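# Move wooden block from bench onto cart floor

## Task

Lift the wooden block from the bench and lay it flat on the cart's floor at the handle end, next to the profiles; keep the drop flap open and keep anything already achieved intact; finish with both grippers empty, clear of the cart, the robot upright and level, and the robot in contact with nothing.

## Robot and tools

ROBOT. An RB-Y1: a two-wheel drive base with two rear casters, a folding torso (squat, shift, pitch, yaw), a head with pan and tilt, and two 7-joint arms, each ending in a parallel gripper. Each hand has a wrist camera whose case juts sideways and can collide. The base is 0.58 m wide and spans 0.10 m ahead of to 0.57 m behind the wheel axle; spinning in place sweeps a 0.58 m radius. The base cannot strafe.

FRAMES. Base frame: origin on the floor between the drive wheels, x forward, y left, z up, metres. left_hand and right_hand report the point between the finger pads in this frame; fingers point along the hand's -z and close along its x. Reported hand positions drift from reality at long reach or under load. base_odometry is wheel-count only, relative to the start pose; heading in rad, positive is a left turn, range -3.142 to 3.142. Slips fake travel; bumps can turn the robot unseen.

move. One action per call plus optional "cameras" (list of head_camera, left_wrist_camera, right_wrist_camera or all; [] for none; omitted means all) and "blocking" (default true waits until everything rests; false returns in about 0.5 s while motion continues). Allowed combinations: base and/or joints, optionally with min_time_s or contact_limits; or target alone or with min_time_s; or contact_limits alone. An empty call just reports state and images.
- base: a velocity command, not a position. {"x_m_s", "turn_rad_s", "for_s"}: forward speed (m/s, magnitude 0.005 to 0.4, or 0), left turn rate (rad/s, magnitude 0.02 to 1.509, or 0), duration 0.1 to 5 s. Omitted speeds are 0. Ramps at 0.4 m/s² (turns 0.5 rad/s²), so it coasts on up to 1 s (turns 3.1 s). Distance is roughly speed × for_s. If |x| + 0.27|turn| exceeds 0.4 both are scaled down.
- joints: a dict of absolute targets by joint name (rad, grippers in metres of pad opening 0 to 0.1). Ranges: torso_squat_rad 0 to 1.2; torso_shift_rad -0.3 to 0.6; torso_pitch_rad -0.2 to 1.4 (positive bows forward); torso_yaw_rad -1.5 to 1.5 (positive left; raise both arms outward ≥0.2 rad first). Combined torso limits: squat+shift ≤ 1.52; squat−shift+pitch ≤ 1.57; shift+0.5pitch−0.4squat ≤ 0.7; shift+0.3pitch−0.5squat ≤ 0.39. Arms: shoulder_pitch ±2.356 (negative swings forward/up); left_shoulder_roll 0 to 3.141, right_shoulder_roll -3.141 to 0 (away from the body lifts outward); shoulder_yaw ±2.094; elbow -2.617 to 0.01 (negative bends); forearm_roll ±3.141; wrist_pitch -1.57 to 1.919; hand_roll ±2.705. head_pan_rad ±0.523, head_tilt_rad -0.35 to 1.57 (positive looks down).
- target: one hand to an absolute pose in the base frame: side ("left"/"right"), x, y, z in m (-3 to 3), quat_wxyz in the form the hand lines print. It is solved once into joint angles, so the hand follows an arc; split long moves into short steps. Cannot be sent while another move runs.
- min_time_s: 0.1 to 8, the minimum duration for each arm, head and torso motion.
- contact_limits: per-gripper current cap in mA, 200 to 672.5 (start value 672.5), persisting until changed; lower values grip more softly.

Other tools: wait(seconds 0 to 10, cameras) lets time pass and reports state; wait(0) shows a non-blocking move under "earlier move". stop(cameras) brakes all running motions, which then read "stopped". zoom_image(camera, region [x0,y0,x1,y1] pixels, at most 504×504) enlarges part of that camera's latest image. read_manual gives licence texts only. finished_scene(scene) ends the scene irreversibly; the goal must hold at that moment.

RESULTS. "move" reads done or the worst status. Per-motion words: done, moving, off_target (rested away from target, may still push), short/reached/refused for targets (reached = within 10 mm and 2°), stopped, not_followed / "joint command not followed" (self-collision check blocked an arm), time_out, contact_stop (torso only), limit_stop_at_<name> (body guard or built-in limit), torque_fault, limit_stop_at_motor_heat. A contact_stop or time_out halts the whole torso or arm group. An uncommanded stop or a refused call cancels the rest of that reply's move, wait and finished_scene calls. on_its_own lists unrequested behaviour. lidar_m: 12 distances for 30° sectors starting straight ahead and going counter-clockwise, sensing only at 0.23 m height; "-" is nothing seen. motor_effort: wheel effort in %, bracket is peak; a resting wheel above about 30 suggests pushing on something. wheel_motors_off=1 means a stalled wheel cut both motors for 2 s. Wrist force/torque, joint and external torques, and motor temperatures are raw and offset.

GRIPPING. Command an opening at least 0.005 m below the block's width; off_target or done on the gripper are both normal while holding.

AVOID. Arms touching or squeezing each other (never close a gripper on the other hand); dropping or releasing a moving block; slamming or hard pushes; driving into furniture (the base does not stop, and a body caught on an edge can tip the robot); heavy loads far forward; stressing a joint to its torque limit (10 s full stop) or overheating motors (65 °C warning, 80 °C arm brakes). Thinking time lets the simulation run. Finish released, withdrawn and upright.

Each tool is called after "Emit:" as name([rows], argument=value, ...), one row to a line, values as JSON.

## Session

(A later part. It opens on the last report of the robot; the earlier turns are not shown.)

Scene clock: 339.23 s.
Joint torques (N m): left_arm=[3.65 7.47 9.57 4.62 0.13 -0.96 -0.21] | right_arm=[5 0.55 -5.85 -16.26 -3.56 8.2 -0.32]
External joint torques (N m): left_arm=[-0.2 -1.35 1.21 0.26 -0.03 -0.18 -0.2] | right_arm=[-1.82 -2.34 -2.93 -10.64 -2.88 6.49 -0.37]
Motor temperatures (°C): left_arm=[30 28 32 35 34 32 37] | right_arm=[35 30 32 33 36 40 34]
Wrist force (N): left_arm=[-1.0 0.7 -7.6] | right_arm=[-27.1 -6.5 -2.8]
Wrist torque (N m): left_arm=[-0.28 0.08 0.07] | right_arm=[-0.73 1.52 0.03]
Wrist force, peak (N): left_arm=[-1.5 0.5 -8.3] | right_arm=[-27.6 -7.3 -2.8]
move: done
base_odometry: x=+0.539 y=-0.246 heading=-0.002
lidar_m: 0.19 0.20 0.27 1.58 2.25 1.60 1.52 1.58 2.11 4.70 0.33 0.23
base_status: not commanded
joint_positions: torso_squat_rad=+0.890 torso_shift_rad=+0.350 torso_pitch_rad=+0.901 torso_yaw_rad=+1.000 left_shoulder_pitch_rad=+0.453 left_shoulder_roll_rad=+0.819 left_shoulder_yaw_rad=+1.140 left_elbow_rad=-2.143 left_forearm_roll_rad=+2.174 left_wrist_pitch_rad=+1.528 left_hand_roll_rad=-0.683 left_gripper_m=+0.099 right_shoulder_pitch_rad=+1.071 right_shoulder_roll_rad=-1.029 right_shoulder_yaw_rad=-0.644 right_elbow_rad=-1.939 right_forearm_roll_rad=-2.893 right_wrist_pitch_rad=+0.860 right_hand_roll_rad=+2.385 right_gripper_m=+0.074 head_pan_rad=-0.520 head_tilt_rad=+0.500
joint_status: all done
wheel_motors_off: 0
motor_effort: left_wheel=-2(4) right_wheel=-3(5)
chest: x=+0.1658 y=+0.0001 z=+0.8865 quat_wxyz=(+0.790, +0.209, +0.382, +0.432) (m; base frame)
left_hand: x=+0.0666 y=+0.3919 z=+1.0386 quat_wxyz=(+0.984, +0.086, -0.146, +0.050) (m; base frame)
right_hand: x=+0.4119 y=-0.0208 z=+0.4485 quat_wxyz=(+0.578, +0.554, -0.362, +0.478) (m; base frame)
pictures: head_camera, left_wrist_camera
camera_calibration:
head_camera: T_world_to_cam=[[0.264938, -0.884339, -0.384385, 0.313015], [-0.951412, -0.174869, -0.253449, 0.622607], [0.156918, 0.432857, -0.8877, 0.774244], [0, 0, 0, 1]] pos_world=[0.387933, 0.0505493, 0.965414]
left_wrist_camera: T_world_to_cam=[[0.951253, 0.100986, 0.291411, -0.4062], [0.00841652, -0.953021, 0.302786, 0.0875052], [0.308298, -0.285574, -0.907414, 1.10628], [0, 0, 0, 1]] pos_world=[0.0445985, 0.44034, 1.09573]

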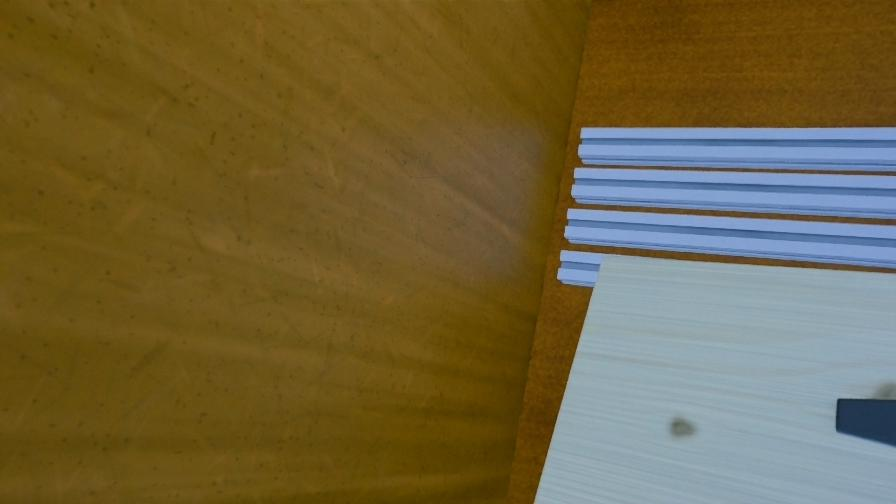

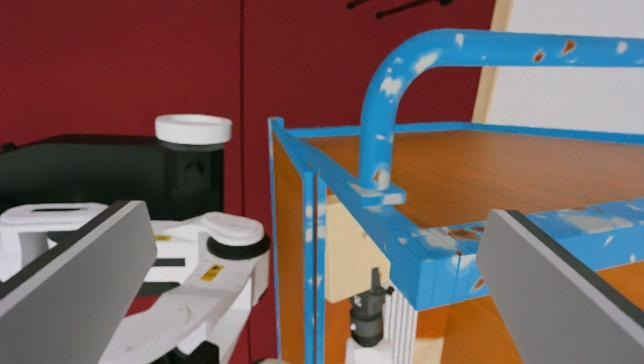

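Emit:
move(target={"side": "right", "x": 0.407, "y": -0.02, "z": 0.405, "quat_wxyz": [0.4984, 0.4948, -0.4418, 0.5582]}, min_time_s=2, cameras=["head_camera","left_wrist_camera"])

Scene clock: 344.53 s.
Joint torques (N m): left_arm=[3.44 7.09 10 4.59 0.22 -1.08 -0.2] | right_arm=[1.7 3.18 -2.74 -14.35 -3.49 8.2 0.1]
External joint torques (N m): left_arm=[-0.41 -1.74 1.64 0.23 0.05 -0.29 -0.18] | right_arm=[-5.06 2 -0.03 -9.04 -2.75 6.52 0.05]
Motor temperatures (°C): left_arm=[30 28 32 35 34 32 37] | right_arm=[34 30 32 33 36 40 34]
Wrist force (N): left_arm=[-0.9 0.2 -7.5] | right_arm=[-27.8 0.4 -2.8]
Wrist torque (N m): left_arm=[-0.24 0.07 0.07] | right_arm=[-0.18 1.63 0.05]
Wrist force, peak (N): left_arm=[-1.6 -0.2 -8.3] | right_arm=[-29.0 -0.4 -2.9]
move: done
base_odometry: x=+0.539 y=-0.246 heading=-0.002
lidar_m: 0.20 0.21 0.26 1.59 2.25 1.60 1.51 1.57 2.12 4.70 0.33 0.21
base_status: not commanded
joint_positions: torso_squat_rad=+0.890 torso_shift_rad=+0.350 torso_pitch_rad=+0.901 torso_yaw_rad=+1.000 left_shoulder_pitch_rad=+0.453 left_shoulder_roll_rad=+0.819 left_shoulder_yaw_rad=+1.140 left_elbow_rad=-2.143 left_forearm_roll_rad=+2.174 left_wrist_pitch_rad=+1.528 left_hand_roll_rad=-0.683 left_gripper_m=+0.099 right_shoulder_pitch_rad=+0.879 right_shoulder_roll_rad=-1.027 right_shoulder_yaw_rad=-0.533 right_elbow_rad=-1.749 right_forearm_roll_rad=-2.797 right_wrist_pitch_rad=+0.927 right_hand_roll_rad=+2.665 right_gripper_m=+0.074 head_pan_rad=-0.520 head_tilt_rad=+0.500
joint_status: all done
wheel_motors_off: 0
motor_effort: left_wheel=-2(3) right_wheel=-3(5)
chest: x=+0.1658 y=+0.0001 z=+0.8865 quat_wxyz=(+0.790, +0.209, +0.382, +0.432) (m; base frame)
left_hand: x=+0.0666 y=+0.3919 z=+1.0386 quat_wxyz=(+0.984, +0.086, -0.146, +0.050) (m; base frame)
right_hand: x=+0.4066 y=-0.0204 z=+0.4042 quat_wxyz=(+0.502, +0.492, -0.438, +0.561) (m; base frame)
right_hand_status: reached (checked arc, planned for 2.0 s): 1 mm and 0.8 deg off.
pictures: head_camera, left_wrist_camera
camera_calibration:
head_camera: T_world_to_cam=[[0.264938, -0.884339, -0.384385, 0.313015], [-0.951412, -0.174869, -0.253449, 0.622607], [0.156918, 0.432857, -0.8877, 0.774244], [0, 0, 0, 1]] pos_world=[0.387933, 0.0505493, 0.965414]
left_wrist_camera: T_world_to_cam=[[0.951282, 0.100958, 0.291325, -0.406095], [0.00841573, -0.953022, 0.302786, 0.0875062], [0.308207, -0.285583, -0.907442, 1.10632], [0, 0, 0, 1]] pos_world=[0.0445984, 0.44034, 1.09573]

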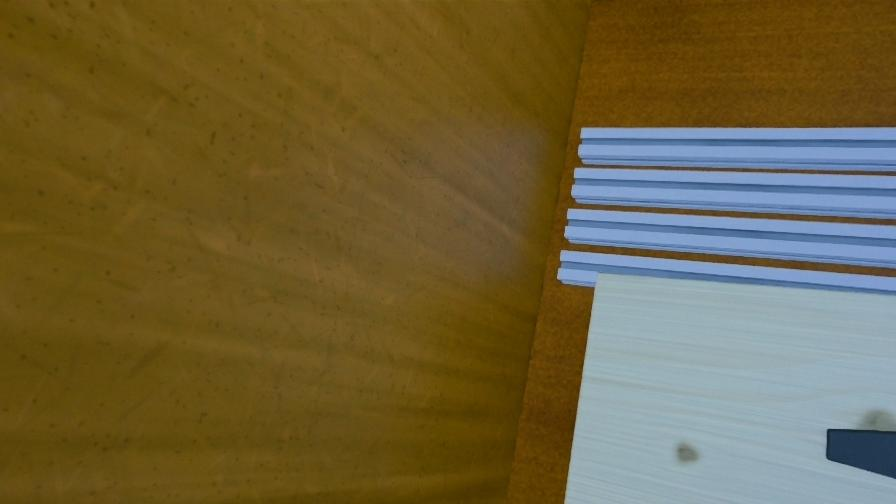

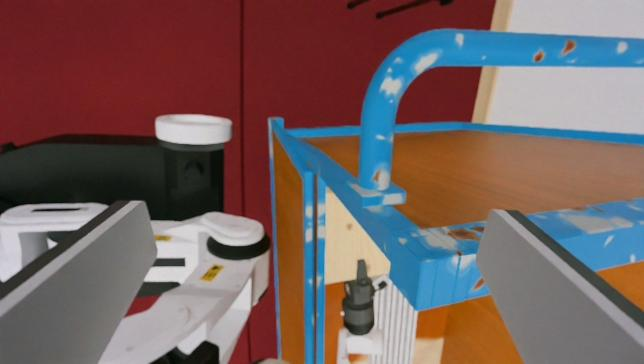

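Emit:
move(target={"side": "right", "x": 0.405, "y": -0.02, "z": 0.382, "quat_wxyz": [0.5049, 0.4864, -0.4343, 0.5655]}, min_time_s=1.5, cameras=["head_camera"])

Emit:
move(target={"side": "right", "x": 0.405, "y": -0.02, "z": 0.372, "quat_wxyz": [0.5049, 0.4864, -0.4343, 0.5655]}, min_time_s=1, cameras=["head_camera","left_wrist_camera"])

Scene clock: 349.67 s.
Joint torques (N m): left_arm=[3.45 7.34 9.71 4.63 0.08 -1.06 -0.2] | right_arm=[1.9 -1.81 -2.3 -13.75 -3.31 8.32 0.06]
External joint torques (N m): left_arm=[-0.41 -1.49 1.35 0.27 -0.09 -0.27 -0.19] | right_arm=[-4.7 -2.34 0.26 -8.69 -2.6 6.62 0.01]
Motor temperatures (°C): left_arm=[30 28 32 35 34 32 37] | right_arm=[34 30 32 33 36 40 34]
Wrist force (N): left_arm=[-1.4 0.5 -7.3] | right_arm=[-27.9 0.9 -4.1]
Wrist torque (N m): left_arm=[-0.26 0.05 0.10] | right_arm=[-0.19 1.61 0.06]
Wrist force, peak (N): left_arm=[-1.1 0.4 -8.6] | right_arm=[-28.7 1.4 -3.5]
move: done
base_odometry: x=+0.539 y=-0.246 heading=-0.002
lidar_m: 0.20 0.20 0.27 1.59 2.25 1.59 1.52 1.58 2.12 4.69 0.33 0.22
base_status: not commanded
joint_positions: torso_squat_rad=+0.890 torso_shift_rad=+0.350 torso_pitch_rad=+0.901 torso_yaw_rad=+1.000 left_shoulder_pitch_rad=+0.453 left_shoulder_roll_rad=+0.819 left_shoulder_yaw_rad=+1.140 left_elbow_rad=-2.143 left_forearm_roll_rad=+2.174 left_wrist_pitch_rad=+1.528 left_hand_roll_rad=-0.683 left_gripper_m=+0.099 right_shoulder_pitch_rad=+0.809 right_shoulder_roll_rad=-1.042 right_shoulder_yaw_rad=-0.477 right_elbow_rad=-1.656 right_forearm_roll_rad=-2.789 right_wrist_pitch_rad=+0.939 right_hand_roll_rad=+2.687 right_gripper_m=+0.074 head_pan_rad=-0.520 head_tilt_rad=+0.500
joint_status: all done
wheel_motors_off: 0
motor_effort: left_wheel=-2(3) right_wheel=-3(5)
chest: x=+0.1658 y=+0.0001 z=+0.8865 quat_wxyz=(+0.790, +0.209, +0.382, +0.432) (m; base frame)
left_hand: x=+0.0666 y=+0.3919 z=+1.0386 quat_wxyz=(+0.984, +0.086, -0.146, +0.050) (m; base frame)
right_hand: x=+0.4049 y=-0.0211 z=+0.3808 quat_wxyz=(+0.507, +0.485, -0.433, +0.566) (m; base frame)
right_hand_status: reached (checked arc, planned for 1.5 s): 2 mm and 0.3 deg off.
pictures: head_camera
camera_calibration:
head_camera: T_world_to_cam=[[0.264938, -0.884339, -0.384385, 0.313015], [-0.951412, -0.174869, -0.253449, 0.622607], [0.156918, 0.432857, -0.8877, 0.774244], [0, 0, 0, 1]] pos_world=[0.387933, 0.0505493, 0.965414]

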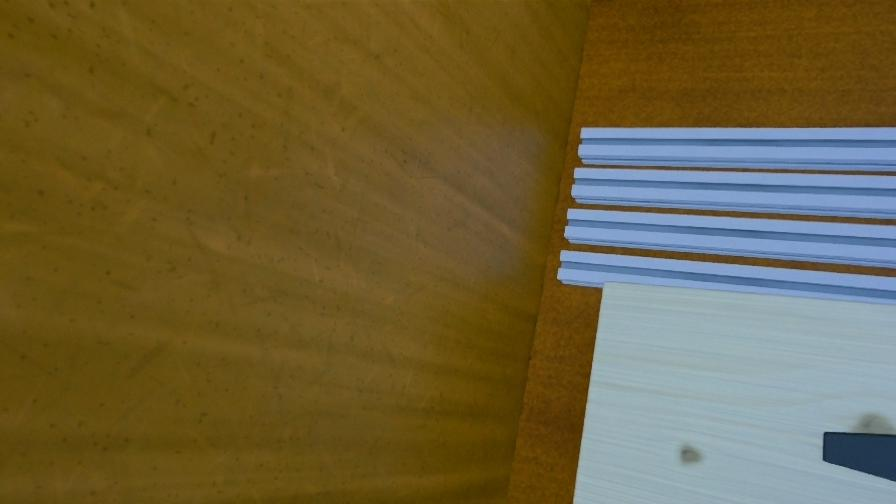

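Scene clock: 351.00 s.
Joint torques (N m): left_arm=[3.74 7.31 9.51 4.67 0.11 -1 -0.15] | right_arm=[1.52 -1.43 -2.18 -13.55 -3.31 8.27 0.08]
External joint torques (N m): left_arm=[-0.12 -1.51 1.16 0.31 -0.06 -0.22 -0.13] | right_arm=[-4.96 -1.6 0.32 -8.62 -2.61 6.57 0.03]
Motor temperatures (°C): left_arm=[30 28 32 35 34 32 37] | right_arm=[34 30 32 33 36 40 34]
Wrist force (N): left_arm=[-1.5 0.3 -7.9] | right_arm=[-27.7 0.9 -3.6]
Wrist torque (N m): left_arm=[-0.29 0.02 0.13] | right_arm=[-0.17 1.62 0.06]
Wrist force, peak (N): left_arm=[-0.7 0.2 -8.1] | right_arm=[-28.6 1.6 -3.7]
move: done
base_odometry: x=+0.539 y=-0.246 heading=-0.002
lidar_m: 0.20 0.20 0.27 1.58 2.25 1.59 1.50 1.58 2.10 4.69 0.33 0.21
base_status: not commanded
joint_positions: torso_squat_rad=+0.890 torso_shift_rad=+0.350 torso_pitch_rad=+0.901 torso_yaw_rad=+1.000 left_shoulder_pitch_rad=+0.453 left_shoulder_roll_rad=+0.819 left_shoulder_yaw_rad=+1.140 left_elbow_rad=-2.143 left_forearm_roll_rad=+2.174 left_wrist_pitch_rad=+1.528 left_hand_roll_rad=-0.683 left_gripper_m=+0.099 right_shoulder_pitch_rad=+0.771 right_shoulder_roll_rad=-1.049 right_shoulder_yaw_rad=-0.451 right_elbow_rad=-1.607 right_forearm_roll_rad=-2.787 right_wrist_pitch_rad=+0.956 right_hand_roll_rad=+2.697 right_gripper_m=+0.074 head_pan_rad=-0.520 head_tilt_rad=+0.500
joint_status: all done
wheel_motors_off: 0
motor_effort: left_wheel=-2(3) right_wheel=-2(4)
chest: x=+0.1658 y=+0.0001 z=+0.8865 quat_wxyz=(+0.790, +0.209, +0.382, +0.432) (m; base frame)
left_hand: x=+0.0666 y=+0.3919 z=+1.0386 quat_wxyz=(+0.984, +0.086, -0.146, +0.050) (m; base frame)
right_hand: x=+0.4049 y=-0.0212 z=+0.3711 quat_wxyz=(+0.507, +0.485, -0.433, +0.567) (m; base frame)
right_hand_status: reached (checked arc, planned for 1.0 s): 1 mm and 0.4 deg off.
pictures: head_camera, left_wrist_camera
camera_calibration:
head_camera: T_world_to_cam=[[0.264938, -0.884339, -0.384385, 0.313015], [-0.951412, -0.174869, -0.253449, 0.622607], [0.156918, 0.432857, -0.8877, 0.774244], [0, 0, 0, 1]] pos_world=[0.387933, 0.0505493, 0.965414]
left_wrist_camera: T_world_to_cam=[[0.951282, 0.100958, 0.291325, -0.406095], [0.00841573, -0.953022, 0.302786, 0.0875062], [0.308207, -0.285583, -0.907442, 1.10632], [0, 0, 0, 1]] pos_world=[0.0445984, 0.44034, 1.09573]

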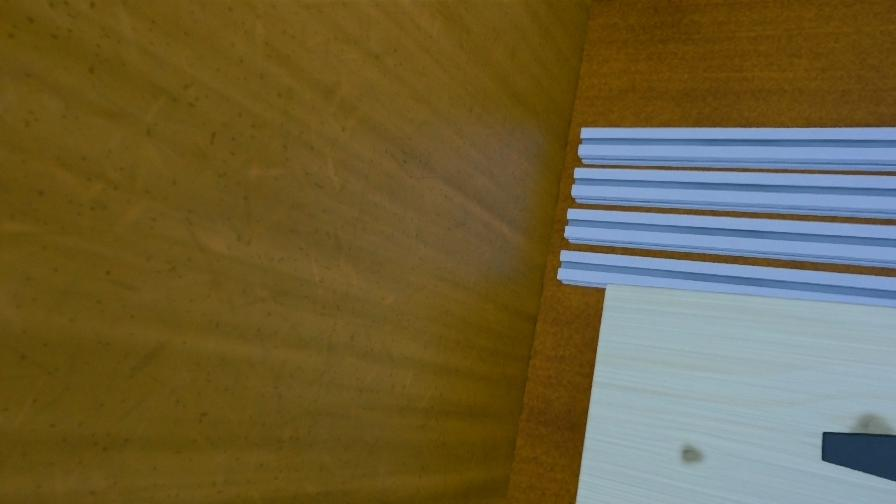

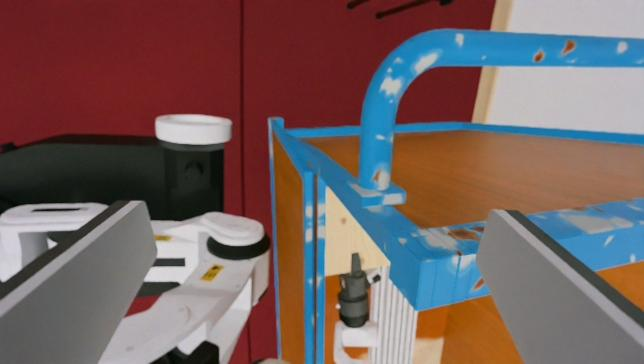

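Emit:
move(target={"side": "right", "x": 0.405, "y": -0.02, "z": 0.36, "quat_wxyz": [0.5049, 0.4864, -0.4343, 0.5655]}, min_time_s=1, cameras=[])

Emit:
move(target={"side": "right", "x": 0.405, "y": -0.02, "z": 0.35, "quat_wxyz": [0.5049, 0.4864, -0.4343, 0.5655]}, min_time_s=1, cameras=["head_camera","left_wrist_camera"])

Scene clock: 353.60 s.
Joint torques (N m): left_arm=[3.74 7.15 9.69 4.69 0.11 -0.95 -0.17] | right_arm=[1.35 -2.16 -2.19 -13.4 -3.27 8.34 0.14]
External joint torques (N m): left_arm=[-0.12 -1.67 1.33 0.33 -0.06 -0.16 -0.15] | right_arm=[-4.99 -1.86 0.25 -8.65 -2.57 6.63 0.09]
Motor temperatures (°C): left_arm=[30 28 32 35 34 32 37] | right_arm=[34 30 32 33 36 40 34]
Wrist force (N): left_arm=[-0.7 1.0 -8.2] | right_arm=[-27.8 0.9 -4.0]
Wrist torque (N m): left_arm=[-0.34 0.09 0.11] | right_arm=[-0.21 1.65 0.06]
Wrist force, peak (N): left_arm=[-1.5 0.1 -8.3] | right_arm=[-28.6 0.5 -4.0]
move: done
base_odometry: x=+0.539 y=-0.246 heading=-0.002
lidar_m: 0.20 0.21 0.27 1.58 2.25 1.59 1.52 1.57 2.10 4.70 0.33 0.22
base_status: not commanded
joint_positions: torso_squat_rad=+0.890 torso_shift_rad=+0.350 torso_pitch_rad=+0.901 torso_yaw_rad=+1.000 left_shoulder_pitch_rad=+0.453 left_shoulder_roll_rad=+0.819 left_shoulder_yaw_rad=+1.140 left_elbow_rad=-2.143 left_forearm_roll_rad=+2.174 left_wrist_pitch_rad=+1.528 left_hand_roll_rad=-0.683 left_gripper_m=+0.099 right_shoulder_pitch_rad=+0.720 right_shoulder_roll_rad=-1.054 right_shoulder_yaw_rad=-0.420 right_elbow_rad=-1.543 right_forearm_roll_rad=-2.779 right_wrist_pitch_rad=+0.980 right_hand_roll_rad=+2.705 right_gripper_m=+0.074 head_pan_rad=-0.520 head_tilt_rad=+0.500
joint_status: all done
wheel_motors_off: 0
motor_effort: left_wheel=-2(3) right_wheel=-4(4)
chest: x=+0.1658 y=+0.0001 z=+0.8865 quat_wxyz=(+0.790, +0.209, +0.382, +0.432) (m; base frame)
left_hand: x=+0.0666 y=+0.3919 z=+1.0386 quat_wxyz=(+0.984, +0.086, -0.146, +0.050) (m; base frame)
right_hand: x=+0.4048 y=-0.0212 z=+0.3594 quat_wxyz=(+0.507, +0.484, -0.432, +0.567) (m; base frame)
right_hand_status: reached (checked arc, planned for 1.0 s): 1 mm and 0.5 deg off.
pictures: none
No camera images: "cameras" was empty.

Scene clock: 354.93 s.
Joint torques (N m): left_arm=[3.8 7.39 9.71 4.59 0.12 -0.99 -0.13] | right_arm=[2.86 1.18 -1.86 -9.02 -0.58 4.34 0.79]
External joint torques (N m): left_arm=[-0.05 -1.43 1.35 0.23 -0.05 -0.2 -0.11] | right_arm=[-3.34 1.91 0.55 -4.42 0.13 2.63 0.74]
Motor temperatures (°C): left_arm=[30 28 32 35 34 32 37] | right_arm=[34 30 32 33 36 40 34]
Wrist force (N): left_arm=[-0.9 1.0 -8.3] | right_arm=[-18.0 -1.8 2.4]
Wrist torque (N m): left_arm=[-0.38 0.07 0.06] | right_arm=[-0.12 -0.37 -0.98]
Wrist force, peak (N): left_arm=[-1.3 0.8 -8.3] | right_arm=[-28.7 1.2 -4.3]
move: done
base_odometry: x=+0.539 y=-0.246 heading=-0.002
lidar_m: 0.19 0.21 0.27 1.59 2.26 1.60 1.52 1.59 2.09 4.69 0.33 0.22
base_status: not commanded
joint_positions: torso_squat_rad=+0.890 torso_shift_rad=+0.350 torso_pitch_rad=+0.901 torso_yaw_rad=+1.000 left_shoulder_pitch_rad=+0.453 left_shoulder_roll_rad=+0.819 left_shoulder_yaw_rad=+1.140 left_elbow_rad=-2.143 left_forearm_roll_rad=+2.174 left_wrist_pitch_rad=+1.528 left_hand_roll_rad=-0.683 left_gripper_m=+0.099 right_shoulder_pitch_rad=+0.670 right_shoulder_roll_rad=-1.053 right_shoulder_yaw_rad=-0.398 right_elbow_rad=-1.485 right_forearm_roll_rad=-2.762 right_wrist_pitch_rad=+1.008 right_hand_roll_rad=+2.705 right_gripper_m=+0.074 head_pan_rad=-0.520 head_tilt_rad=+0.500
joint_status: all done
wheel_motors_off: 0
motor_effort: left_wheel=-1(3) right_wheel=-3(5)
chest: x=+0.1657 y=+0.0001 z=+0.8866 quat_wxyz=(+0.790, +0.209, +0.382, +0.432) (m; base frame)
left_hand: x=+0.0666 y=+0.3919 z=+1.0387 quat_wxyz=(+0.984, +0.086, -0.146, +0.050) (m; base frame)
right_hand: x=+0.4049 y=-0.0205 z=+0.3500 quat_wxyz=(+0.506, +0.485, -0.432, +0.567) (m; base frame)
right_hand_status: reached (checked arc, planned for 1.0 s): 1 mm and 0.3 deg off.
pictures: head_camera, left_wrist_camera
camera_calibration:
head_camera: T_world_to_cam=[[0.264971, -0.884344, -0.384352, 0.313036], [-0.951386, -0.174861, -0.25355, 0.622624], [0.157017, 0.43285, -0.887686, 0.774296], [0, 0, 0, 1]] pos_world=[0.387833, 0.0505494, 0.965514]
left_wrist_camera: T_world_to_cam=[[0.951253, 0.100895, 0.29144, -0.406127], [0.00832613, -0.953031, 0.302759, 0.0875146], [0.308299, -0.285574, -0.907414, 1.1064], [0, 0, 0, 1]] pos_world=[0.0444984, 0.44034, 1.09583]

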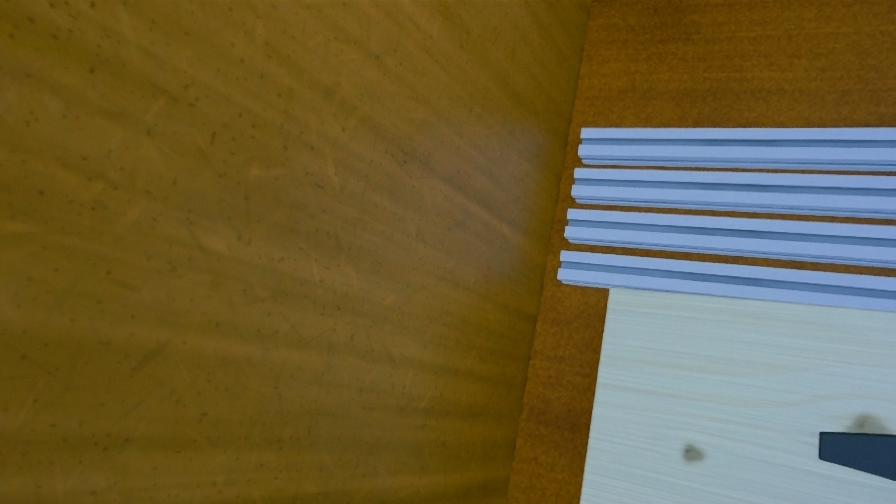

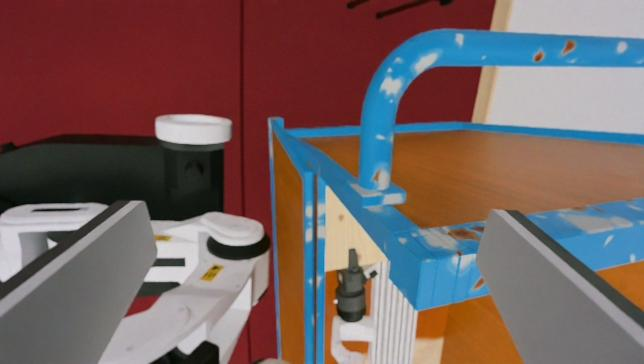

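Emit:
move(target={"side": "right", "x": 0.405, "y": -0.02, "z": 0.349, "quat_wxyz": [0.4984, 0.4948, -0.4418, 0.5582]}, min_time_s=1, cameras=["head_camera","right_wrist_camera"])

Scene clock: 357.97 s.
Joint torques (N m): left_arm=[3.52 7.24 9.47 4.63 0.11 -1.06 -0.17] | right_arm=[-1.38 9.67 -1.5 -12.62 -3.46 8.22 0.16]
External joint torques (N m): left_arm=[-0.34 -1.58 1.11 0.27 -0.06 -0.28 -0.15] | right_arm=[-7.52 10.72 0.89 -8.17 -2.73 6.5 0.11]
Motor temperatures (°C): left_arm=[30 28 32 35 34 32 37] | right_arm=[34 30 32 33 36 40 34]
Wrist force (N): left_arm=[-0.8 -0.2 -7.8] | right_arm=[-28.3 1.1 -3.2]
Wrist torque (N m): left_arm=[-0.18 0.13 0.06] | right_arm=[-0.24 1.59 0.07]
Wrist force, peak (N): left_arm=[-1.6 0.7 -8.4] | right_arm=[-28.7 0.0 -3.0]
move: done
base_odometry: x=+0.539 y=-0.246 heading=-0.002
lidar_m: 0.19 0.20 0.26 1.59 2.24 1.59 1.51 1.59 2.11 4.70 0.33 0.21
base_status: not commanded
joint_positions: torso_squat_rad=+0.890 torso_shift_rad=+0.350 torso_pitch_rad=+0.901 torso_yaw_rad=+1.000 left_shoulder_pitch_rad=+0.453 left_shoulder_roll_rad=+0.819 left_shoulder_yaw_rad=+1.140 left_elbow_rad=-2.143 left_forearm_roll_rad=+2.174 left_wrist_pitch_rad=+1.528 left_hand_roll_rad=-0.683 left_gripper_m=+0.099 right_shoulder_pitch_rad=+0.628 right_shoulder_roll_rad=-1.045 right_shoulder_yaw_rad=-0.389 right_elbow_rad=-1.433 right_forearm_roll_rad=-2.749 right_wrist_pitch_rad=+1.063 right_hand_roll_rad=+2.705 right_gripper_m=+0.074 head_pan_rad=-0.520 head_tilt_rad=+0.500
joint_status: all done
wheel_motors_off: 0
motor_effort: left_wheel=+0(2) right_wheel=-13(13)
chest: x=+0.1657 y=+0.0002 z=+0.8866 quat_wxyz=(+0.790, +0.208, +0.382, +0.432) (m; base frame)
left_hand: x=+0.0665 y=+0.3920 z=+1.0386 quat_wxyz=(+0.984, +0.086, -0.146, +0.050) (m; base frame)
right_hand: x=+0.4049 y=-0.0208 z=+0.3481 quat_wxyz=(+0.500, +0.493, -0.439, +0.561) (m; base frame)
right_hand_status: reached (checked arc, planned for 1.0 s): 1 mm and 0.5 deg off.
pictures: head_camera, right_wrist_camera
camera_calibration:
head_camera: T_world_to_cam=[[0.265126, -0.884355, -0.384219, 0.313025], [-0.95136, -0.175078, -0.253499, 0.622611], [0.156915, 0.43274, -0.887758, 0.774325], [0, 0, 0, 1]] pos_world=[0.387833, 0.050749, 0.965514]
right_wrist_camera: T_world_to_cam=[[0.0394107, -0.0982815, -0.994378, 0.326959], [-0.79709, -0.60321, 0.0280281, 0.327586], [-0.602573, 0.791504, -0.102112, 0.368187], [0, 0, 0, 1]] pos_world=[0.470089, -0.0616841, 0.353535]

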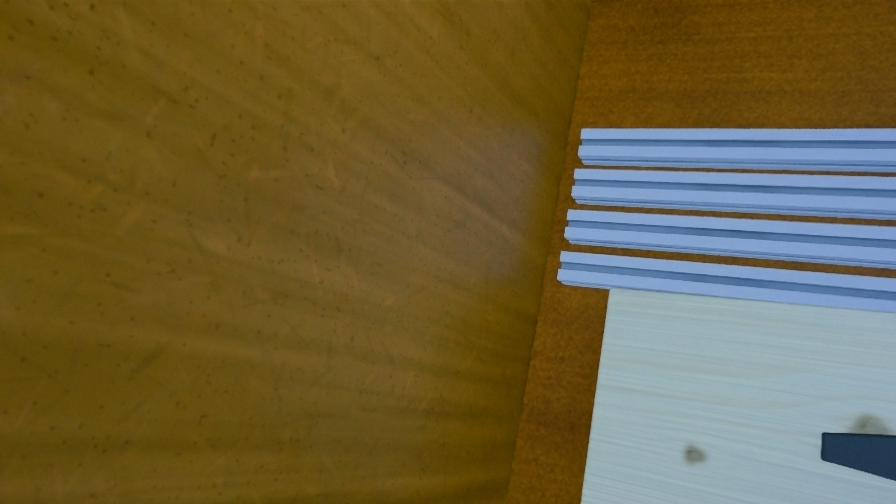

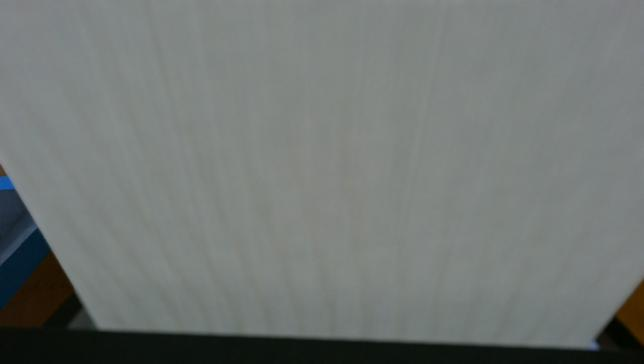

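Emit:
move(target={"side": "right", "x": 0.405, "y": -0.02, "z": 0.351, "quat_wxyz": [0.5049, 0.4864, -0.4343, 0.5655]}, min_time_s=1, cameras=[])

Emit:
move(joints={"right_gripper_m": 0.082}, cameras=["head_camera"])

Scene clock: 364.97 s.
Joint torques (N m): left_arm=[3.63 7.32 9.85 4.58 0.22 -1.03 -0.13] | right_arm=[5.15 1.16 -5.56 -12.16 -2.96 6.22 0.1]
External joint torques (N m): left_arm=[-0.22 -1.5 1.49 0.22 0.05 -0.24 -0.12] | right_arm=[-1.09 1.92 -3.14 -7.56 -2.23 4.51 0.05]
Motor temperatures (°C): left_arm=[30 28 32 35 34 32 37] | right_arm=[34 30 32 33 36 40 34]
Wrist force (N): left_arm=[-0.9 0.2 -7.3] | right_arm=[-24.0 2.0 -3.1]
Wrist torque (N m): left_arm=[-0.27 0.07 0.11] | right_arm=[0.13 0.63 -0.50]
Wrist force, peak (N): left_arm=[-0.9 0.8 -8.6] | right_arm=[-28.9 1.5 -3.5]
move: done
base_odometry: x=+0.539 y=-0.246 heading=-0.002
lidar_m: 0.20 0.21 0.26 1.58 2.26 1.60 1.51 1.57 2.12 4.70 0.32 0.22
base_status: not commanded
joint_positions: torso_squat_rad=+0.890 torso_shift_rad=+0.350 torso_pitch_rad=+0.901 torso_yaw_rad=+1.000 left_shoulder_pitch_rad=+0.453 left_shoulder_roll_rad=+0.819 left_shoulder_yaw_rad=+1.140 left_elbow_rad=-2.143 left_forearm_roll_rad=+2.174 left_wrist_pitch_rad=+1.528 left_hand_roll_rad=-0.683 left_gripper_m=+0.099 right_shoulder_pitch_rad=+0.660 right_shoulder_roll_rad=-1.042 right_shoulder_yaw_rad=-0.404 right_elbow_rad=-1.479 right_forearm_roll_rad=-2.745 right_wrist_pitch_rad=+1.021 right_hand_roll_rad=+2.696 right_gripper_m=+0.074 head_pan_rad=-0.520 head_tilt_rad=+0.500
joint_status: all done
wheel_motors_off: 0
motor_effort: left_wheel=-1(1) right_wheel=-6(13)
chest: x=+0.1657 y=+0.0001 z=+0.8865 quat_wxyz=(+0.790, +0.209, +0.382, +0.432) (m; base frame)
left_hand: x=+0.0666 y=+0.3919 z=+1.0387 quat_wxyz=(+0.984, +0.087, -0.146, +0.050) (m; base frame)
right_hand: x=+0.4048 y=-0.0206 z=+0.3502 quat_wxyz=(+0.505, +0.487, -0.434, +0.565) (m; base frame)
right_hand_status: reached (checked arc, planned for 1.0 s): 1 mm and 0.0 deg off.
pictures: none
No camera images: "cameras" was empty.

Scene clock: 365.50 s.
Joint torques (N m): left_arm=[3.54 7.49 9.92 4.56 0.09 -0.99 -0.21] | right_arm=[4.94 1.16 -4.64 -9.61 -2.14 4.47 0.09]
External joint torques (N m): left_arm=[-0.31 -1.34 1.56 0.21 -0.08 -0.2 -0.2] | right_arm=[-1.29 1.92 -2.22 -5 -1.41 2.77 0.04]
Motor temperatures (°C): left_arm=[30 28 32 35 34 32 37] | right_arm=[34 30 32 33 36 40 34]
Wrist force (N): left_arm=[-0.4 1.0 -7.2] | right_arm=[-17.0 1.7 0.4]
Wrist torque (N m): left_arm=[-0.32 0.16 0.07] | right_arm=[-0.35 -0.24 -0.26]
Wrist force, peak (N): left_arm=[-1.2 0.8 -8.2] | right_arm=[-23.4 2.4 -2.8]
move: done
base_odometry: x=+0.539 y=-0.246 heading=-0.002
lidar_m: 0.19 0.20 0.27 1.59 2.25 1.60 1.52 1.58 2.12 4.70 0.33 0.21
base_status: not commanded
joint_positions: torso_squat_rad=+0.890 torso_shift_rad=+0.350 torso_pitch_rad=+0.901 torso_yaw_rad=+1.000 left_shoulder_pitch_rad=+0.453 left_shoulder_roll_rad=+0.819 left_shoulder_yaw_rad=+1.140 left_elbow_rad=-2.143 left_forearm_roll_rad=+2.174 left_wrist_pitch_rad=+1.528 left_hand_roll_rad=-0.683 left_gripper_m=+0.099 right_shoulder_pitch_rad=+0.660 right_shoulder_roll_rad=-1.042 right_shoulder_yaw_rad=-0.405 right_elbow_rad=-1.479 right_forearm_roll_rad=-2.745 right_wrist_pitch_rad=+1.021 right_hand_roll_rad=+2.696 right_gripper_m=+0.082 head_pan_rad=-0.520 head_tilt_rad=+0.500
joint_status: all done
wheel_motors_off: 0
motor_effort: left_wheel=+0(1) right_wheel=-3(6)
chest: x=+0.1657 y=+0.0001 z=+0.8866 quat_wxyz=(+0.790, +0.209, +0.382, +0.432) (m; base frame)
left_hand: x=+0.0665 y=+0.3919 z=+1.0387 quat_wxyz=(+0.984, +0.087, -0.146, +0.050) (m; base frame)
right_hand: x=+0.4048 y=-0.0204 z=+0.3505 quat_wxyz=(+0.505, +0.487, -0.434, +0.565) (m; base frame)
pictures: head_camera
camera_calibration:
head_camera: T_world_to_cam=[[0.264983, -0.884306, -0.38443, 0.313104], [-0.951384, -0.174852, -0.253565, 0.622637], [0.157011, 0.432931, -0.887648, 0.774258], [0, 0, 0, 1]] pos_world=[0.387833, 0.0505492, 0.965514]

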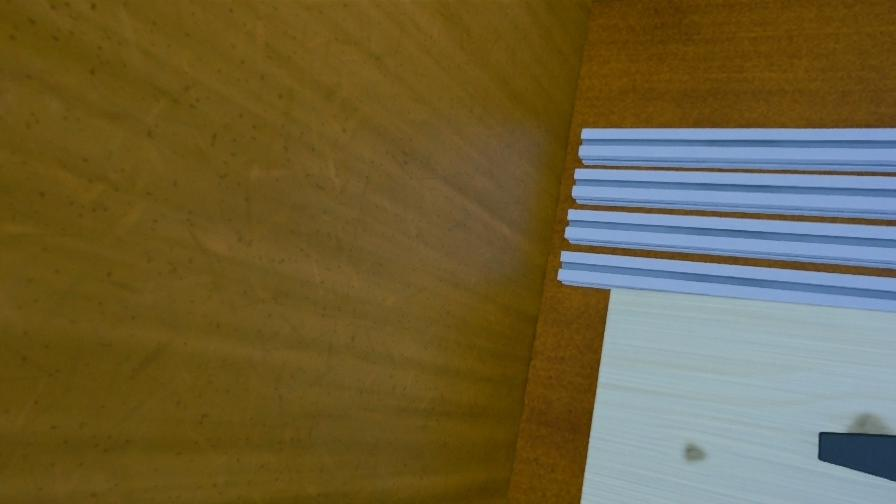

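Force fell to −17 (block resting on far edge). Open fully.

Emit:
move(joints={"right_gripper_m": 0.091}, cameras=[])

Emit:
move(joints={"right_gripper_m": 0.1}, cameras=["head_camera", "right_wrist_camera"])

Scene clock: 366.83 s.
Joint torques (N m): left_arm=[3.7 7.58 9.83 4.61 0.13 -0.89 -0.18] | right_arm=[4.94 1.12 -4.56 -9.28 -1.94 3.89 0.17]
External joint torques (N m): left_arm=[-0.16 -1.24 1.47 0.26 -0.04 -0.11 -0.17] | right_arm=[-1.29 1.88 -2.14 -4.68 -1.21 2.18 0.12]
Motor temperatures (°C): left_arm=[30 28 32 35 34 32 37] | right_arm=[34 30 32 33 36 40 34]
Wrist force (N): left_arm=[-1.7 0.5 -8.3] | right_arm=[-16.0 2.8 0.6]
Wrist torque (N m): left_arm=[-0.21 0.03 0.10] | right_arm=[-0.33 -0.40 -0.28]
Wrist force, peak (N): left_arm=[-1.1 0.7 -8.8] | right_arm=[-17.6 2.0 0.1]
move: done
base_odometry: x=+0.539 y=-0.246 heading=-0.002
lidar_m: 0.19 0.20 0.27 1.58 2.27 1.60 1.52 1.59 2.13 4.70 0.33 0.21
base_status: not commanded
joint_positions: torso_squat_rad=+0.890 torso_shift_rad=+0.350 torso_pitch_rad=+0.901 torso_yaw_rad=+1.000 left_shoulder_pitch_rad=+0.453 left_shoulder_roll_rad=+0.819 left_shoulder_yaw_rad=+1.140 left_elbow_rad=-2.143 left_forearm_roll_rad=+2.174 left_wrist_pitch_rad=+1.528 left_hand_roll_rad=-0.683 left_gripper_m=+0.099 right_shoulder_pitch_rad=+0.660 right_shoulder_roll_rad=-1.042 right_shoulder_yaw_rad=-0.405 right_elbow_rad=-1.479 right_forearm_roll_rad=-2.745 right_wrist_pitch_rad=+1.021 right_hand_roll_rad=+2.696 right_gripper_m=+0.091 head_pan_rad=-0.520 head_tilt_rad=+0.500
joint_status: all done
wheel_motors_off: 0
motor_effort: left_wheel=+1(1) right_wheel=-3(5)
chest: x=+0.1657 y=+0.0001 z=+0.8866 quat_wxyz=(+0.790, +0.209, +0.382, +0.432) (m; base frame)
left_hand: x=+0.0665 y=+0.3919 z=+1.0387 quat_wxyz=(+0.984, +0.087, -0.146, +0.050) (m; base frame)
right_hand: x=+0.4048 y=-0.0204 z=+0.3506 quat_wxyz=(+0.505, +0.487, -0.434, +0.565) (m; base frame)
pictures: none
No camera images: "cameras" was empty.

Scene clock: 367.37 s.
Joint torques (N m): left_arm=[3.1 7.31 9.57 4.53 0.11 -0.92 -0.13] | right_arm=[4.76 1.19 -4.89 -9 -1.92 3.81 0.07]
External joint torques (N m): left_arm=[-0.75 -1.52 1.21 0.17 -0.06 -0.13 -0.11] | right_arm=[-1.47 1.95 -2.47 -4.4 -1.19 2.1 0.02]
Motor temperatures (°C): left_arm=[30 28 32 35 34 32 37] | right_arm=[34 30 32 33 36 40 34]
Wrist force (N): left_arm=[-1.3 0.1 -7.8] | right_arm=[-16.5 2.8 -0.6]
Wrist torque (N m): left_arm=[-0.22 0.04 0.09] | right_arm=[-0.29 -0.54 -0.28]
Wrist force, peak (N): left_arm=[-0.5 0.4 -8.1] | right_arm=[-17.5 2.9 -1.1]
move: done
base_odometry: x=+0.539 y=-0.246 heading=-0.002
lidar_m: 0.20 0.20 0.26 1.58 2.25 1.60 1.51 1.58 2.11 4.71 0.32 0.22
base_status: not commanded
joint_positions: torso_squat_rad=+0.890 torso_shift_rad=+0.350 torso_pitch_rad=+0.901 torso_yaw_rad=+1.000 left_shoulder_pitch_rad=+0.453 left_shoulder_roll_rad=+0.819 left_shoulder_yaw_rad=+1.140 left_elbow_rad=-2.143 left_forearm_roll_rad=+2.174 left_wrist_pitch_rad=+1.528 left_hand_roll_rad=-0.683 left_gripper_m=+0.099 right_shoulder_pitch_rad=+0.660 right_shoulder_roll_rad=-1.042 right_shoulder_yaw_rad=-0.405 right_elbow_rad=-1.479 right_forearm_roll_rad=-2.745 right_wrist_pitch_rad=+1.021 right_hand_roll_rad=+2.696 right_gripper_m=+0.099 head_pan_rad=-0.520 head_tilt_rad=+0.500
joint_status: all done
wheel_motors_off: 0
motor_effort: left_wheel=+0(1) right_wheel=-2(5)
chest: x=+0.1657 y=+0.0001 z=+0.8866 quat_wxyz=(+0.790, +0.209, +0.382, +0.432) (m; base frame)
left_hand: x=+0.0665 y=+0.3919 z=+1.0387 quat_wxyz=(+0.984, +0.087, -0.146, +0.050) (m; base frame)
right_hand: x=+0.4048 y=-0.0204 z=+0.3506 quat_wxyz=(+0.505, +0.487, -0.434, +0.565) (m; base frame)
pictures: head_camera, right_wrist_camera
camera_calibration:
head_camera: T_world_to_cam=[[0.264983, -0.884306, -0.38443, 0.313104], [-0.951384, -0.174852, -0.253565, 0.622637], [0.157011, 0.432931, -0.887648, 0.774258], [0, 0, 0, 1]] pos_world=[0.387833, 0.0505492, 0.965514]
right_wrist_camera: T_world_to_cam=[[0.0423351, -0.118329, -0.992072, 0.326991], [-0.798357, -0.601009, 0.0376167, 0.324828], [-0.600695, 0.790434, -0.119913, 0.373439], [0, 0, 0, 1]] pos_world=[0.469809, -0.0612617, 0.356959]

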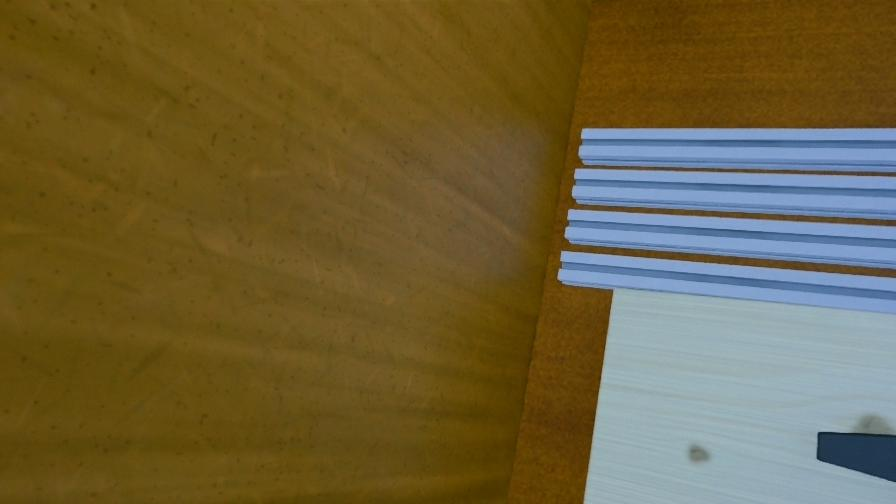

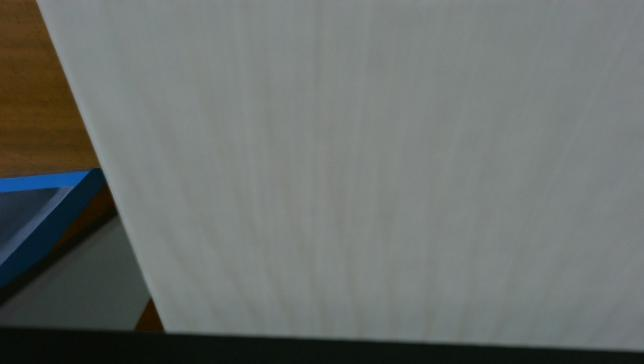

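Emit:
move(target={"side": "right", "x": 0.409, "y": -0.055, "z": 0.349, "quat_wxyz": [0.5049, 0.4864, -0.4343, 0.5655]}, min_time_s=1.5, cameras=["head_camera","right_wrist_camera"])

Scene clock: 370.13 s.
Joint torques (N m): left_arm=[3.45 7.3 9.9 4.55 0.13 -0.93 -0.09] | right_arm=[9.47 5.59 -5.42 -4.66 -1.38 3.56 0.49]
External joint torques (N m): left_arm=[-0.4 -1.53 1.55 0.19 -0.04 -0.14 -0.08] | right_arm=[2.31 6.01 -2.78 -0.94 -0.63 1.85 0.44]
Motor temperatures (°C): left_arm=[30 28 32 35 34 32 37] | right_arm=[34 30 32 33 36 39 34]
Wrist force (N): left_arm=[-1.4 0.4 -7.3] | right_arm=[-16.7 2.4 -5.6]
Wrist torque (N m): left_arm=[-0.25 0.05 0.12] | right_arm=[-0.29 -0.81 -0.27]
Wrist force, peak (N): left_arm=[-1.8 0.3 -8.3] | right_arm=[-17.0 2.2 -6.0]
move: done
base_odometry: x=+0.539 y=-0.246 heading=-0.002
lidar_m: 0.19 0.20 0.27 1.59 2.24 1.60 1.51 1.58 2.11 4.71 0.32 0.21
base_status: not commanded
joint_positions: torso_squat_rad=+0.890 torso_shift_rad=+0.350 torso_pitch_rad=+0.901 torso_yaw_rad=+1.000 left_shoulder_pitch_rad=+0.453 left_shoulder_roll_rad=+0.819 left_shoulder_yaw_rad=+1.140 left_elbow_rad=-2.143 left_forearm_roll_rad=+2.174 left_wrist_pitch_rad=+1.528 left_hand_roll_rad=-0.683 left_gripper_m=+0.099 right_shoulder_pitch_rad=+0.690 right_shoulder_roll_rad=-1.029 right_shoulder_yaw_rad=-0.464 right_elbow_rad=-1.391 right_forearm_roll_rad=-2.741 right_wrist_pitch_rad=+1.141 right_hand_roll_rad=+2.705 right_gripper_m=+0.099 head_pan_rad=-0.520 head_tilt_rad=+0.500
joint_status: all done
wheel_motors_off: 0
motor_effort: left_wheel=+1(2) right_wheel=-5(5)
chest: x=+0.1657 y=+0.0001 z=+0.8866 quat_wxyz=(+0.790, +0.209, +0.382, +0.432) (m; base frame)
left_hand: x=+0.0665 y=+0.3919 z=+1.0387 quat_wxyz=(+0.984, +0.087, -0.146, +0.050) (m; base frame)
right_hand: x=+0.4091 y=-0.0547 z=+0.3489 quat_wxyz=(+0.505, +0.486, -0.434, +0.566) (m; base frame)
right_hand_status: reached (checked arc, planned for 1.5 s): 0 mm and 0.1 deg off.
pictures: head_camera, right_wrist_camera
camera_calibration:
head_camera: T_world_to_cam=[[0.265072, -0.884273, -0.384445, 0.313082], [-0.951357, -0.174918, -0.253621, 0.622684], [0.157024, 0.432972, -0.887625, 0.774229], [0, 0, 0, 1]] pos_world=[0.387833, 0.050549, 0.965513]
right_wrist_camera: T_world_to_cam=[[0.0431706, -0.119846, -0.991853, 0.320633], [-0.798032, -0.601419, 0.0379353, 0.307474], [-0.601066, 0.789893, -0.121605, 0.403744], [0, 0, 0, 1]] pos_world=[0.474209, -0.0955673, 0.355454]

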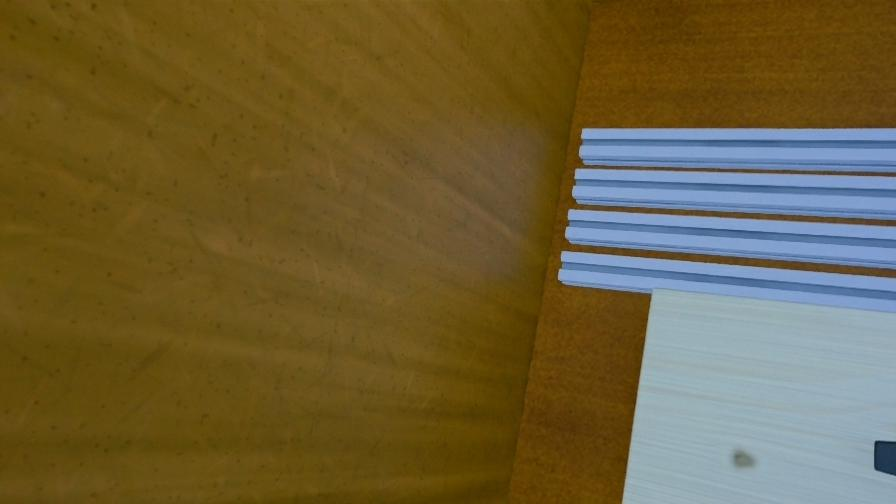

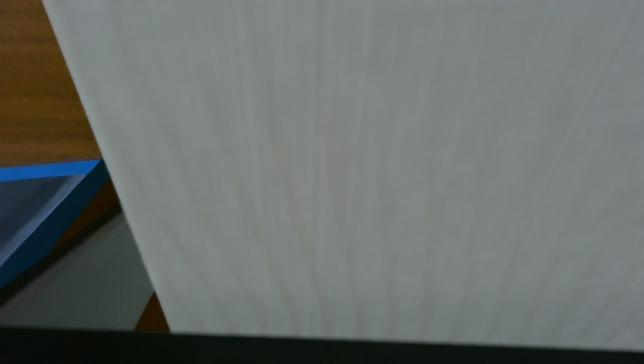

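Emit:
move(target={"side": "right", "x": 0.409, "y": -0.045, "z": 0.357, "quat_wxyz": [0.5457, 0.4275, -0.3817, 0.6112]}, min_time_s=1.5, cameras=["head_camera"])

Emit:
move(target={"side": "right", "x": 0.402, "y": 0.015, "z": 0.357, "quat_wxyz": [0.5457, 0.4275, -0.3817, 0.6112]}, min_time_s=2, cameras=["head_camera","right_wrist_camera"])

Scene clock: 380.97 s.
Joint torques (N m): left_arm=[3.55 6.94 9.74 4.67 0.07 -0.95 -0.08] | right_arm=[8.65 4.66 -6.29 -7.71 -1.4 3.02 -0.15]
External joint torques (N m): left_arm=[-0.3 -1.88 1.38 0.31 -0.1 -0.16 -0.07] | right_arm=[1.43 3.17 -3.51 -2.89 -0.71 1.49 -0.19]
Motor temperatures (°C): left_arm=[30 28 32 35 34 32 37] | right_arm=[34 30 32 32 36 39 34]
Wrist force (N): left_arm=[-1.2 0.4 -7.5] | right_arm=[-14.4 2.8 -6.7]
Wrist torque (N m): left_arm=[-0.29 0.10 0.09] | right_arm=[-0.23 -0.57 -0.26]
Wrist force, peak (N): left_arm=[-1.3 0.1 -8.4] | right_arm=[-17.1 2.5 -5.8]
move: done
base_odometry: x=+0.539 y=-0.246 heading=-0.002
lidar_m: 0.19 0.21 0.27 1.58 2.25 1.60 1.52 1.59 2.13 4.72 0.33 0.22
base_status: not commanded
joint_positions: torso_squat_rad=+0.890 torso_shift_rad=+0.350 torso_pitch_rad=+0.901 torso_yaw_rad=+1.000 left_shoulder_pitch_rad=+0.453 left_shoulder_roll_rad=+0.819 left_shoulder_yaw_rad=+1.140 left_elbow_rad=-2.143 left_forearm_roll_rad=+2.174 left_wrist_pitch_rad=+1.528 left_hand_roll_rad=-0.683 left_gripper_m=+0.099 right_shoulder_pitch_rad=+0.900 right_shoulder_roll_rad=-1.022 right_shoulder_yaw_rad=-0.551 right_elbow_rad=-1.714 right_forearm_roll_rad=-2.689 right_wrist_pitch_rad=+0.796 right_hand_roll_rad=+2.608 right_gripper_m=+0.099 head_pan_rad=-0.520 head_tilt_rad=+0.500
joint_status: all done
wheel_motors_off: 0
motor_effort: left_wheel=+1(2) right_wheel=-1(6)
chest: x=+0.1657 y=+0.0001 z=+0.8866 quat_wxyz=(+0.790, +0.209, +0.382, +0.432) (m; base frame)
left_hand: x=+0.0665 y=+0.3919 z=+1.0387 quat_wxyz=(+0.984, +0.087, -0.146, +0.050) (m; base frame)
right_hand: x=+0.4093 y=-0.0455 z=+0.3574 quat_wxyz=(+0.543, +0.431, -0.386, +0.609) (m; base frame)
right_hand_status: reached (checked arc, planned for 1.5 s): 1 mm and 0.8 deg off.
pictures: head_camera
camera_calibration:
head_camera: T_world_to_cam=[[0.265021, -0.884299, -0.384421, 0.31308], [-0.951373, -0.174887, -0.253581, 0.62265], [0.157011, 0.432932, -0.887647, 0.774257], [0, 0, 0, 1]] pos_world=[0.387833, 0.0505491, 0.965514]

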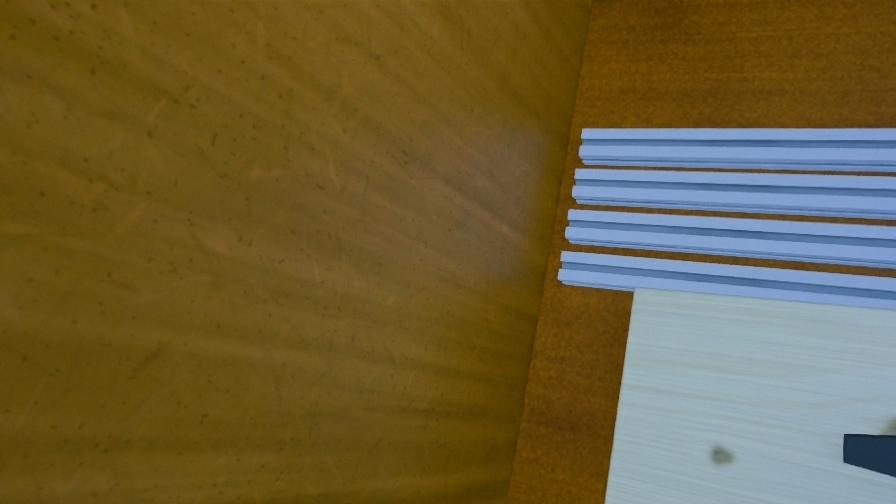

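Scene clock: 383.30 s.
Joint torques (N m): left_arm=[3.36 7.2 9.83 4.63 0.2 -1.09 -0.18] | right_arm=[1.61 -1.77 -1.35 -12.3 -1.19 3.51 -0.09]
External joint torques (N m): left_arm=[-0.49 -1.63 1.47 0.27 0.03 -0.3 -0.17] | right_arm=[-3.72 -1.89 1.07 -6.02 -0.6 2.05 -0.13]
Motor temperatures (°C): left_arm=[30 28 32 35 34 32 37] | right_arm=[34 30 31 32 36 39 34]
Wrist force (N): left_arm=[-1.3 0.7 -6.7] | right_arm=[-16.5 1.8 -0.5]
Wrist torque (N m): left_arm=[-0.31 0.05 0.08] | right_arm=[-0.26 -0.25 -0.19]
Wrist force, peak (N): left_arm=[-1.2 0.6 -8.5] | right_arm=[-17.4 1.2 1.4]
move: done
base_odometry: x=+0.539 y=-0.246 heading=-0.002
lidar_m: 0.20 0.20 0.24 1.59 2.25 1.60 1.52 1.59 2.11 4.69 0.32 0.22
base_status: not commanded
joint_positions: torso_squat_rad=+0.890 torso_shift_rad=+0.350 torso_pitch_rad=+0.901 torso_yaw_rad=+1.000 left_shoulder_pitch_rad=+0.453 left_shoulder_roll_rad=+0.819 left_shoulder_yaw_rad=+1.140 left_elbow_rad=-2.143 left_forearm_roll_rad=+2.174 left_wrist_pitch_rad=+1.528 left_hand_roll_rad=-0.683 left_gripper_m=+0.099 right_shoulder_pitch_rad=+0.806 right_shoulder_roll_rad=-1.084 right_shoulder_yaw_rad=-0.427 right_elbow_rad=-1.829 right_forearm_roll_rad=-2.635 right_wrist_pitch_rad=+0.569 right_hand_roll_rad=+2.533 right_gripper_m=+0.099 head_pan_rad=-0.520 head_tilt_rad=+0.500
joint_status: all done
wheel_motors_off: 0
motor_effort: left_wheel=+0(2) right_wheel=-2(4)
chest: x=+0.1657 y=+0.0001 z=+0.8866 quat_wxyz=(+0.790, +0.209, +0.382, +0.432) (m; base frame)
left_hand: x=+0.0665 y=+0.3919 z=+1.0387 quat_wxyz=(+0.984, +0.087, -0.146, +0.050) (m; base frame)
right_hand: x=+0.4020 y=+0.0141 z=+0.3563 quat_wxyz=(+0.547, +0.427, -0.381, +0.611) (m; base frame)
right_hand_status: reached (checked arc, planned for 2.0 s): 1 mm and 0.2 deg off.
pictures: head_camera, right_wrist_camera
camera_calibration:
head_camera: T_world_to_cam=[[0.264978, -0.884318, -0.384407, 0.313084], [-0.951369, -0.17481, -0.253649, 0.62271], [0.157109, 0.432924, -0.887634, 0.774206], [0, 0, 0, 1]] pos_world=[0.387833, 0.0505494, 0.965513]
right_wrist_camera: T_world_to_cam=[[0.0640978, -0.315393, -0.946794, 0.314701], [-0.801111, -0.581998, 0.139638, 0.30759], [-0.595073, 0.749537, -0.289969, 0.404094], [0, 0, 0, 1]] pos_world=[0.466708, -0.024612, 0.372181]

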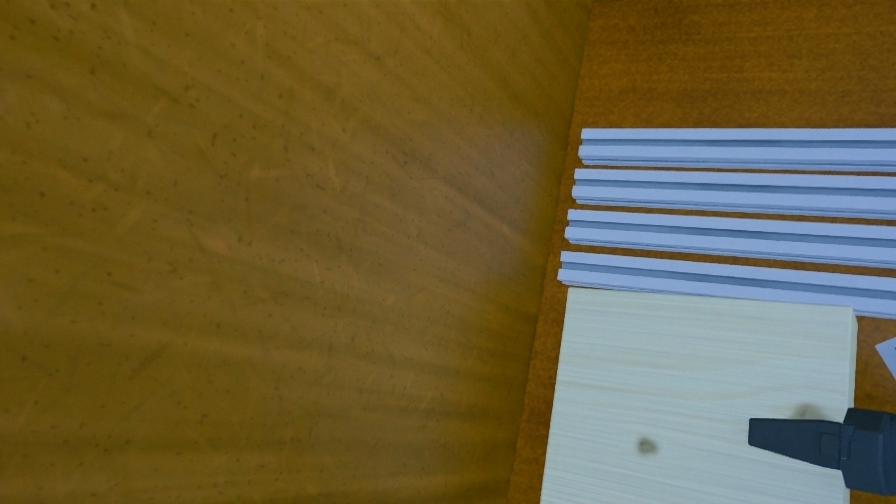

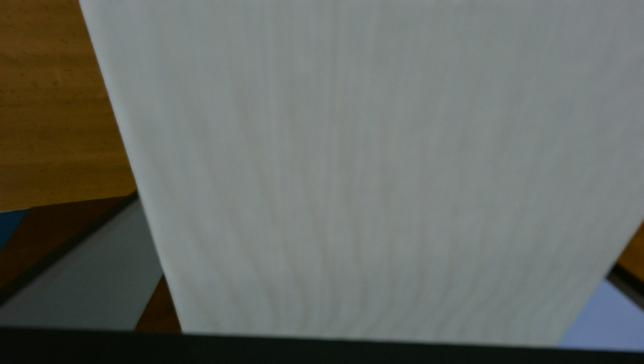

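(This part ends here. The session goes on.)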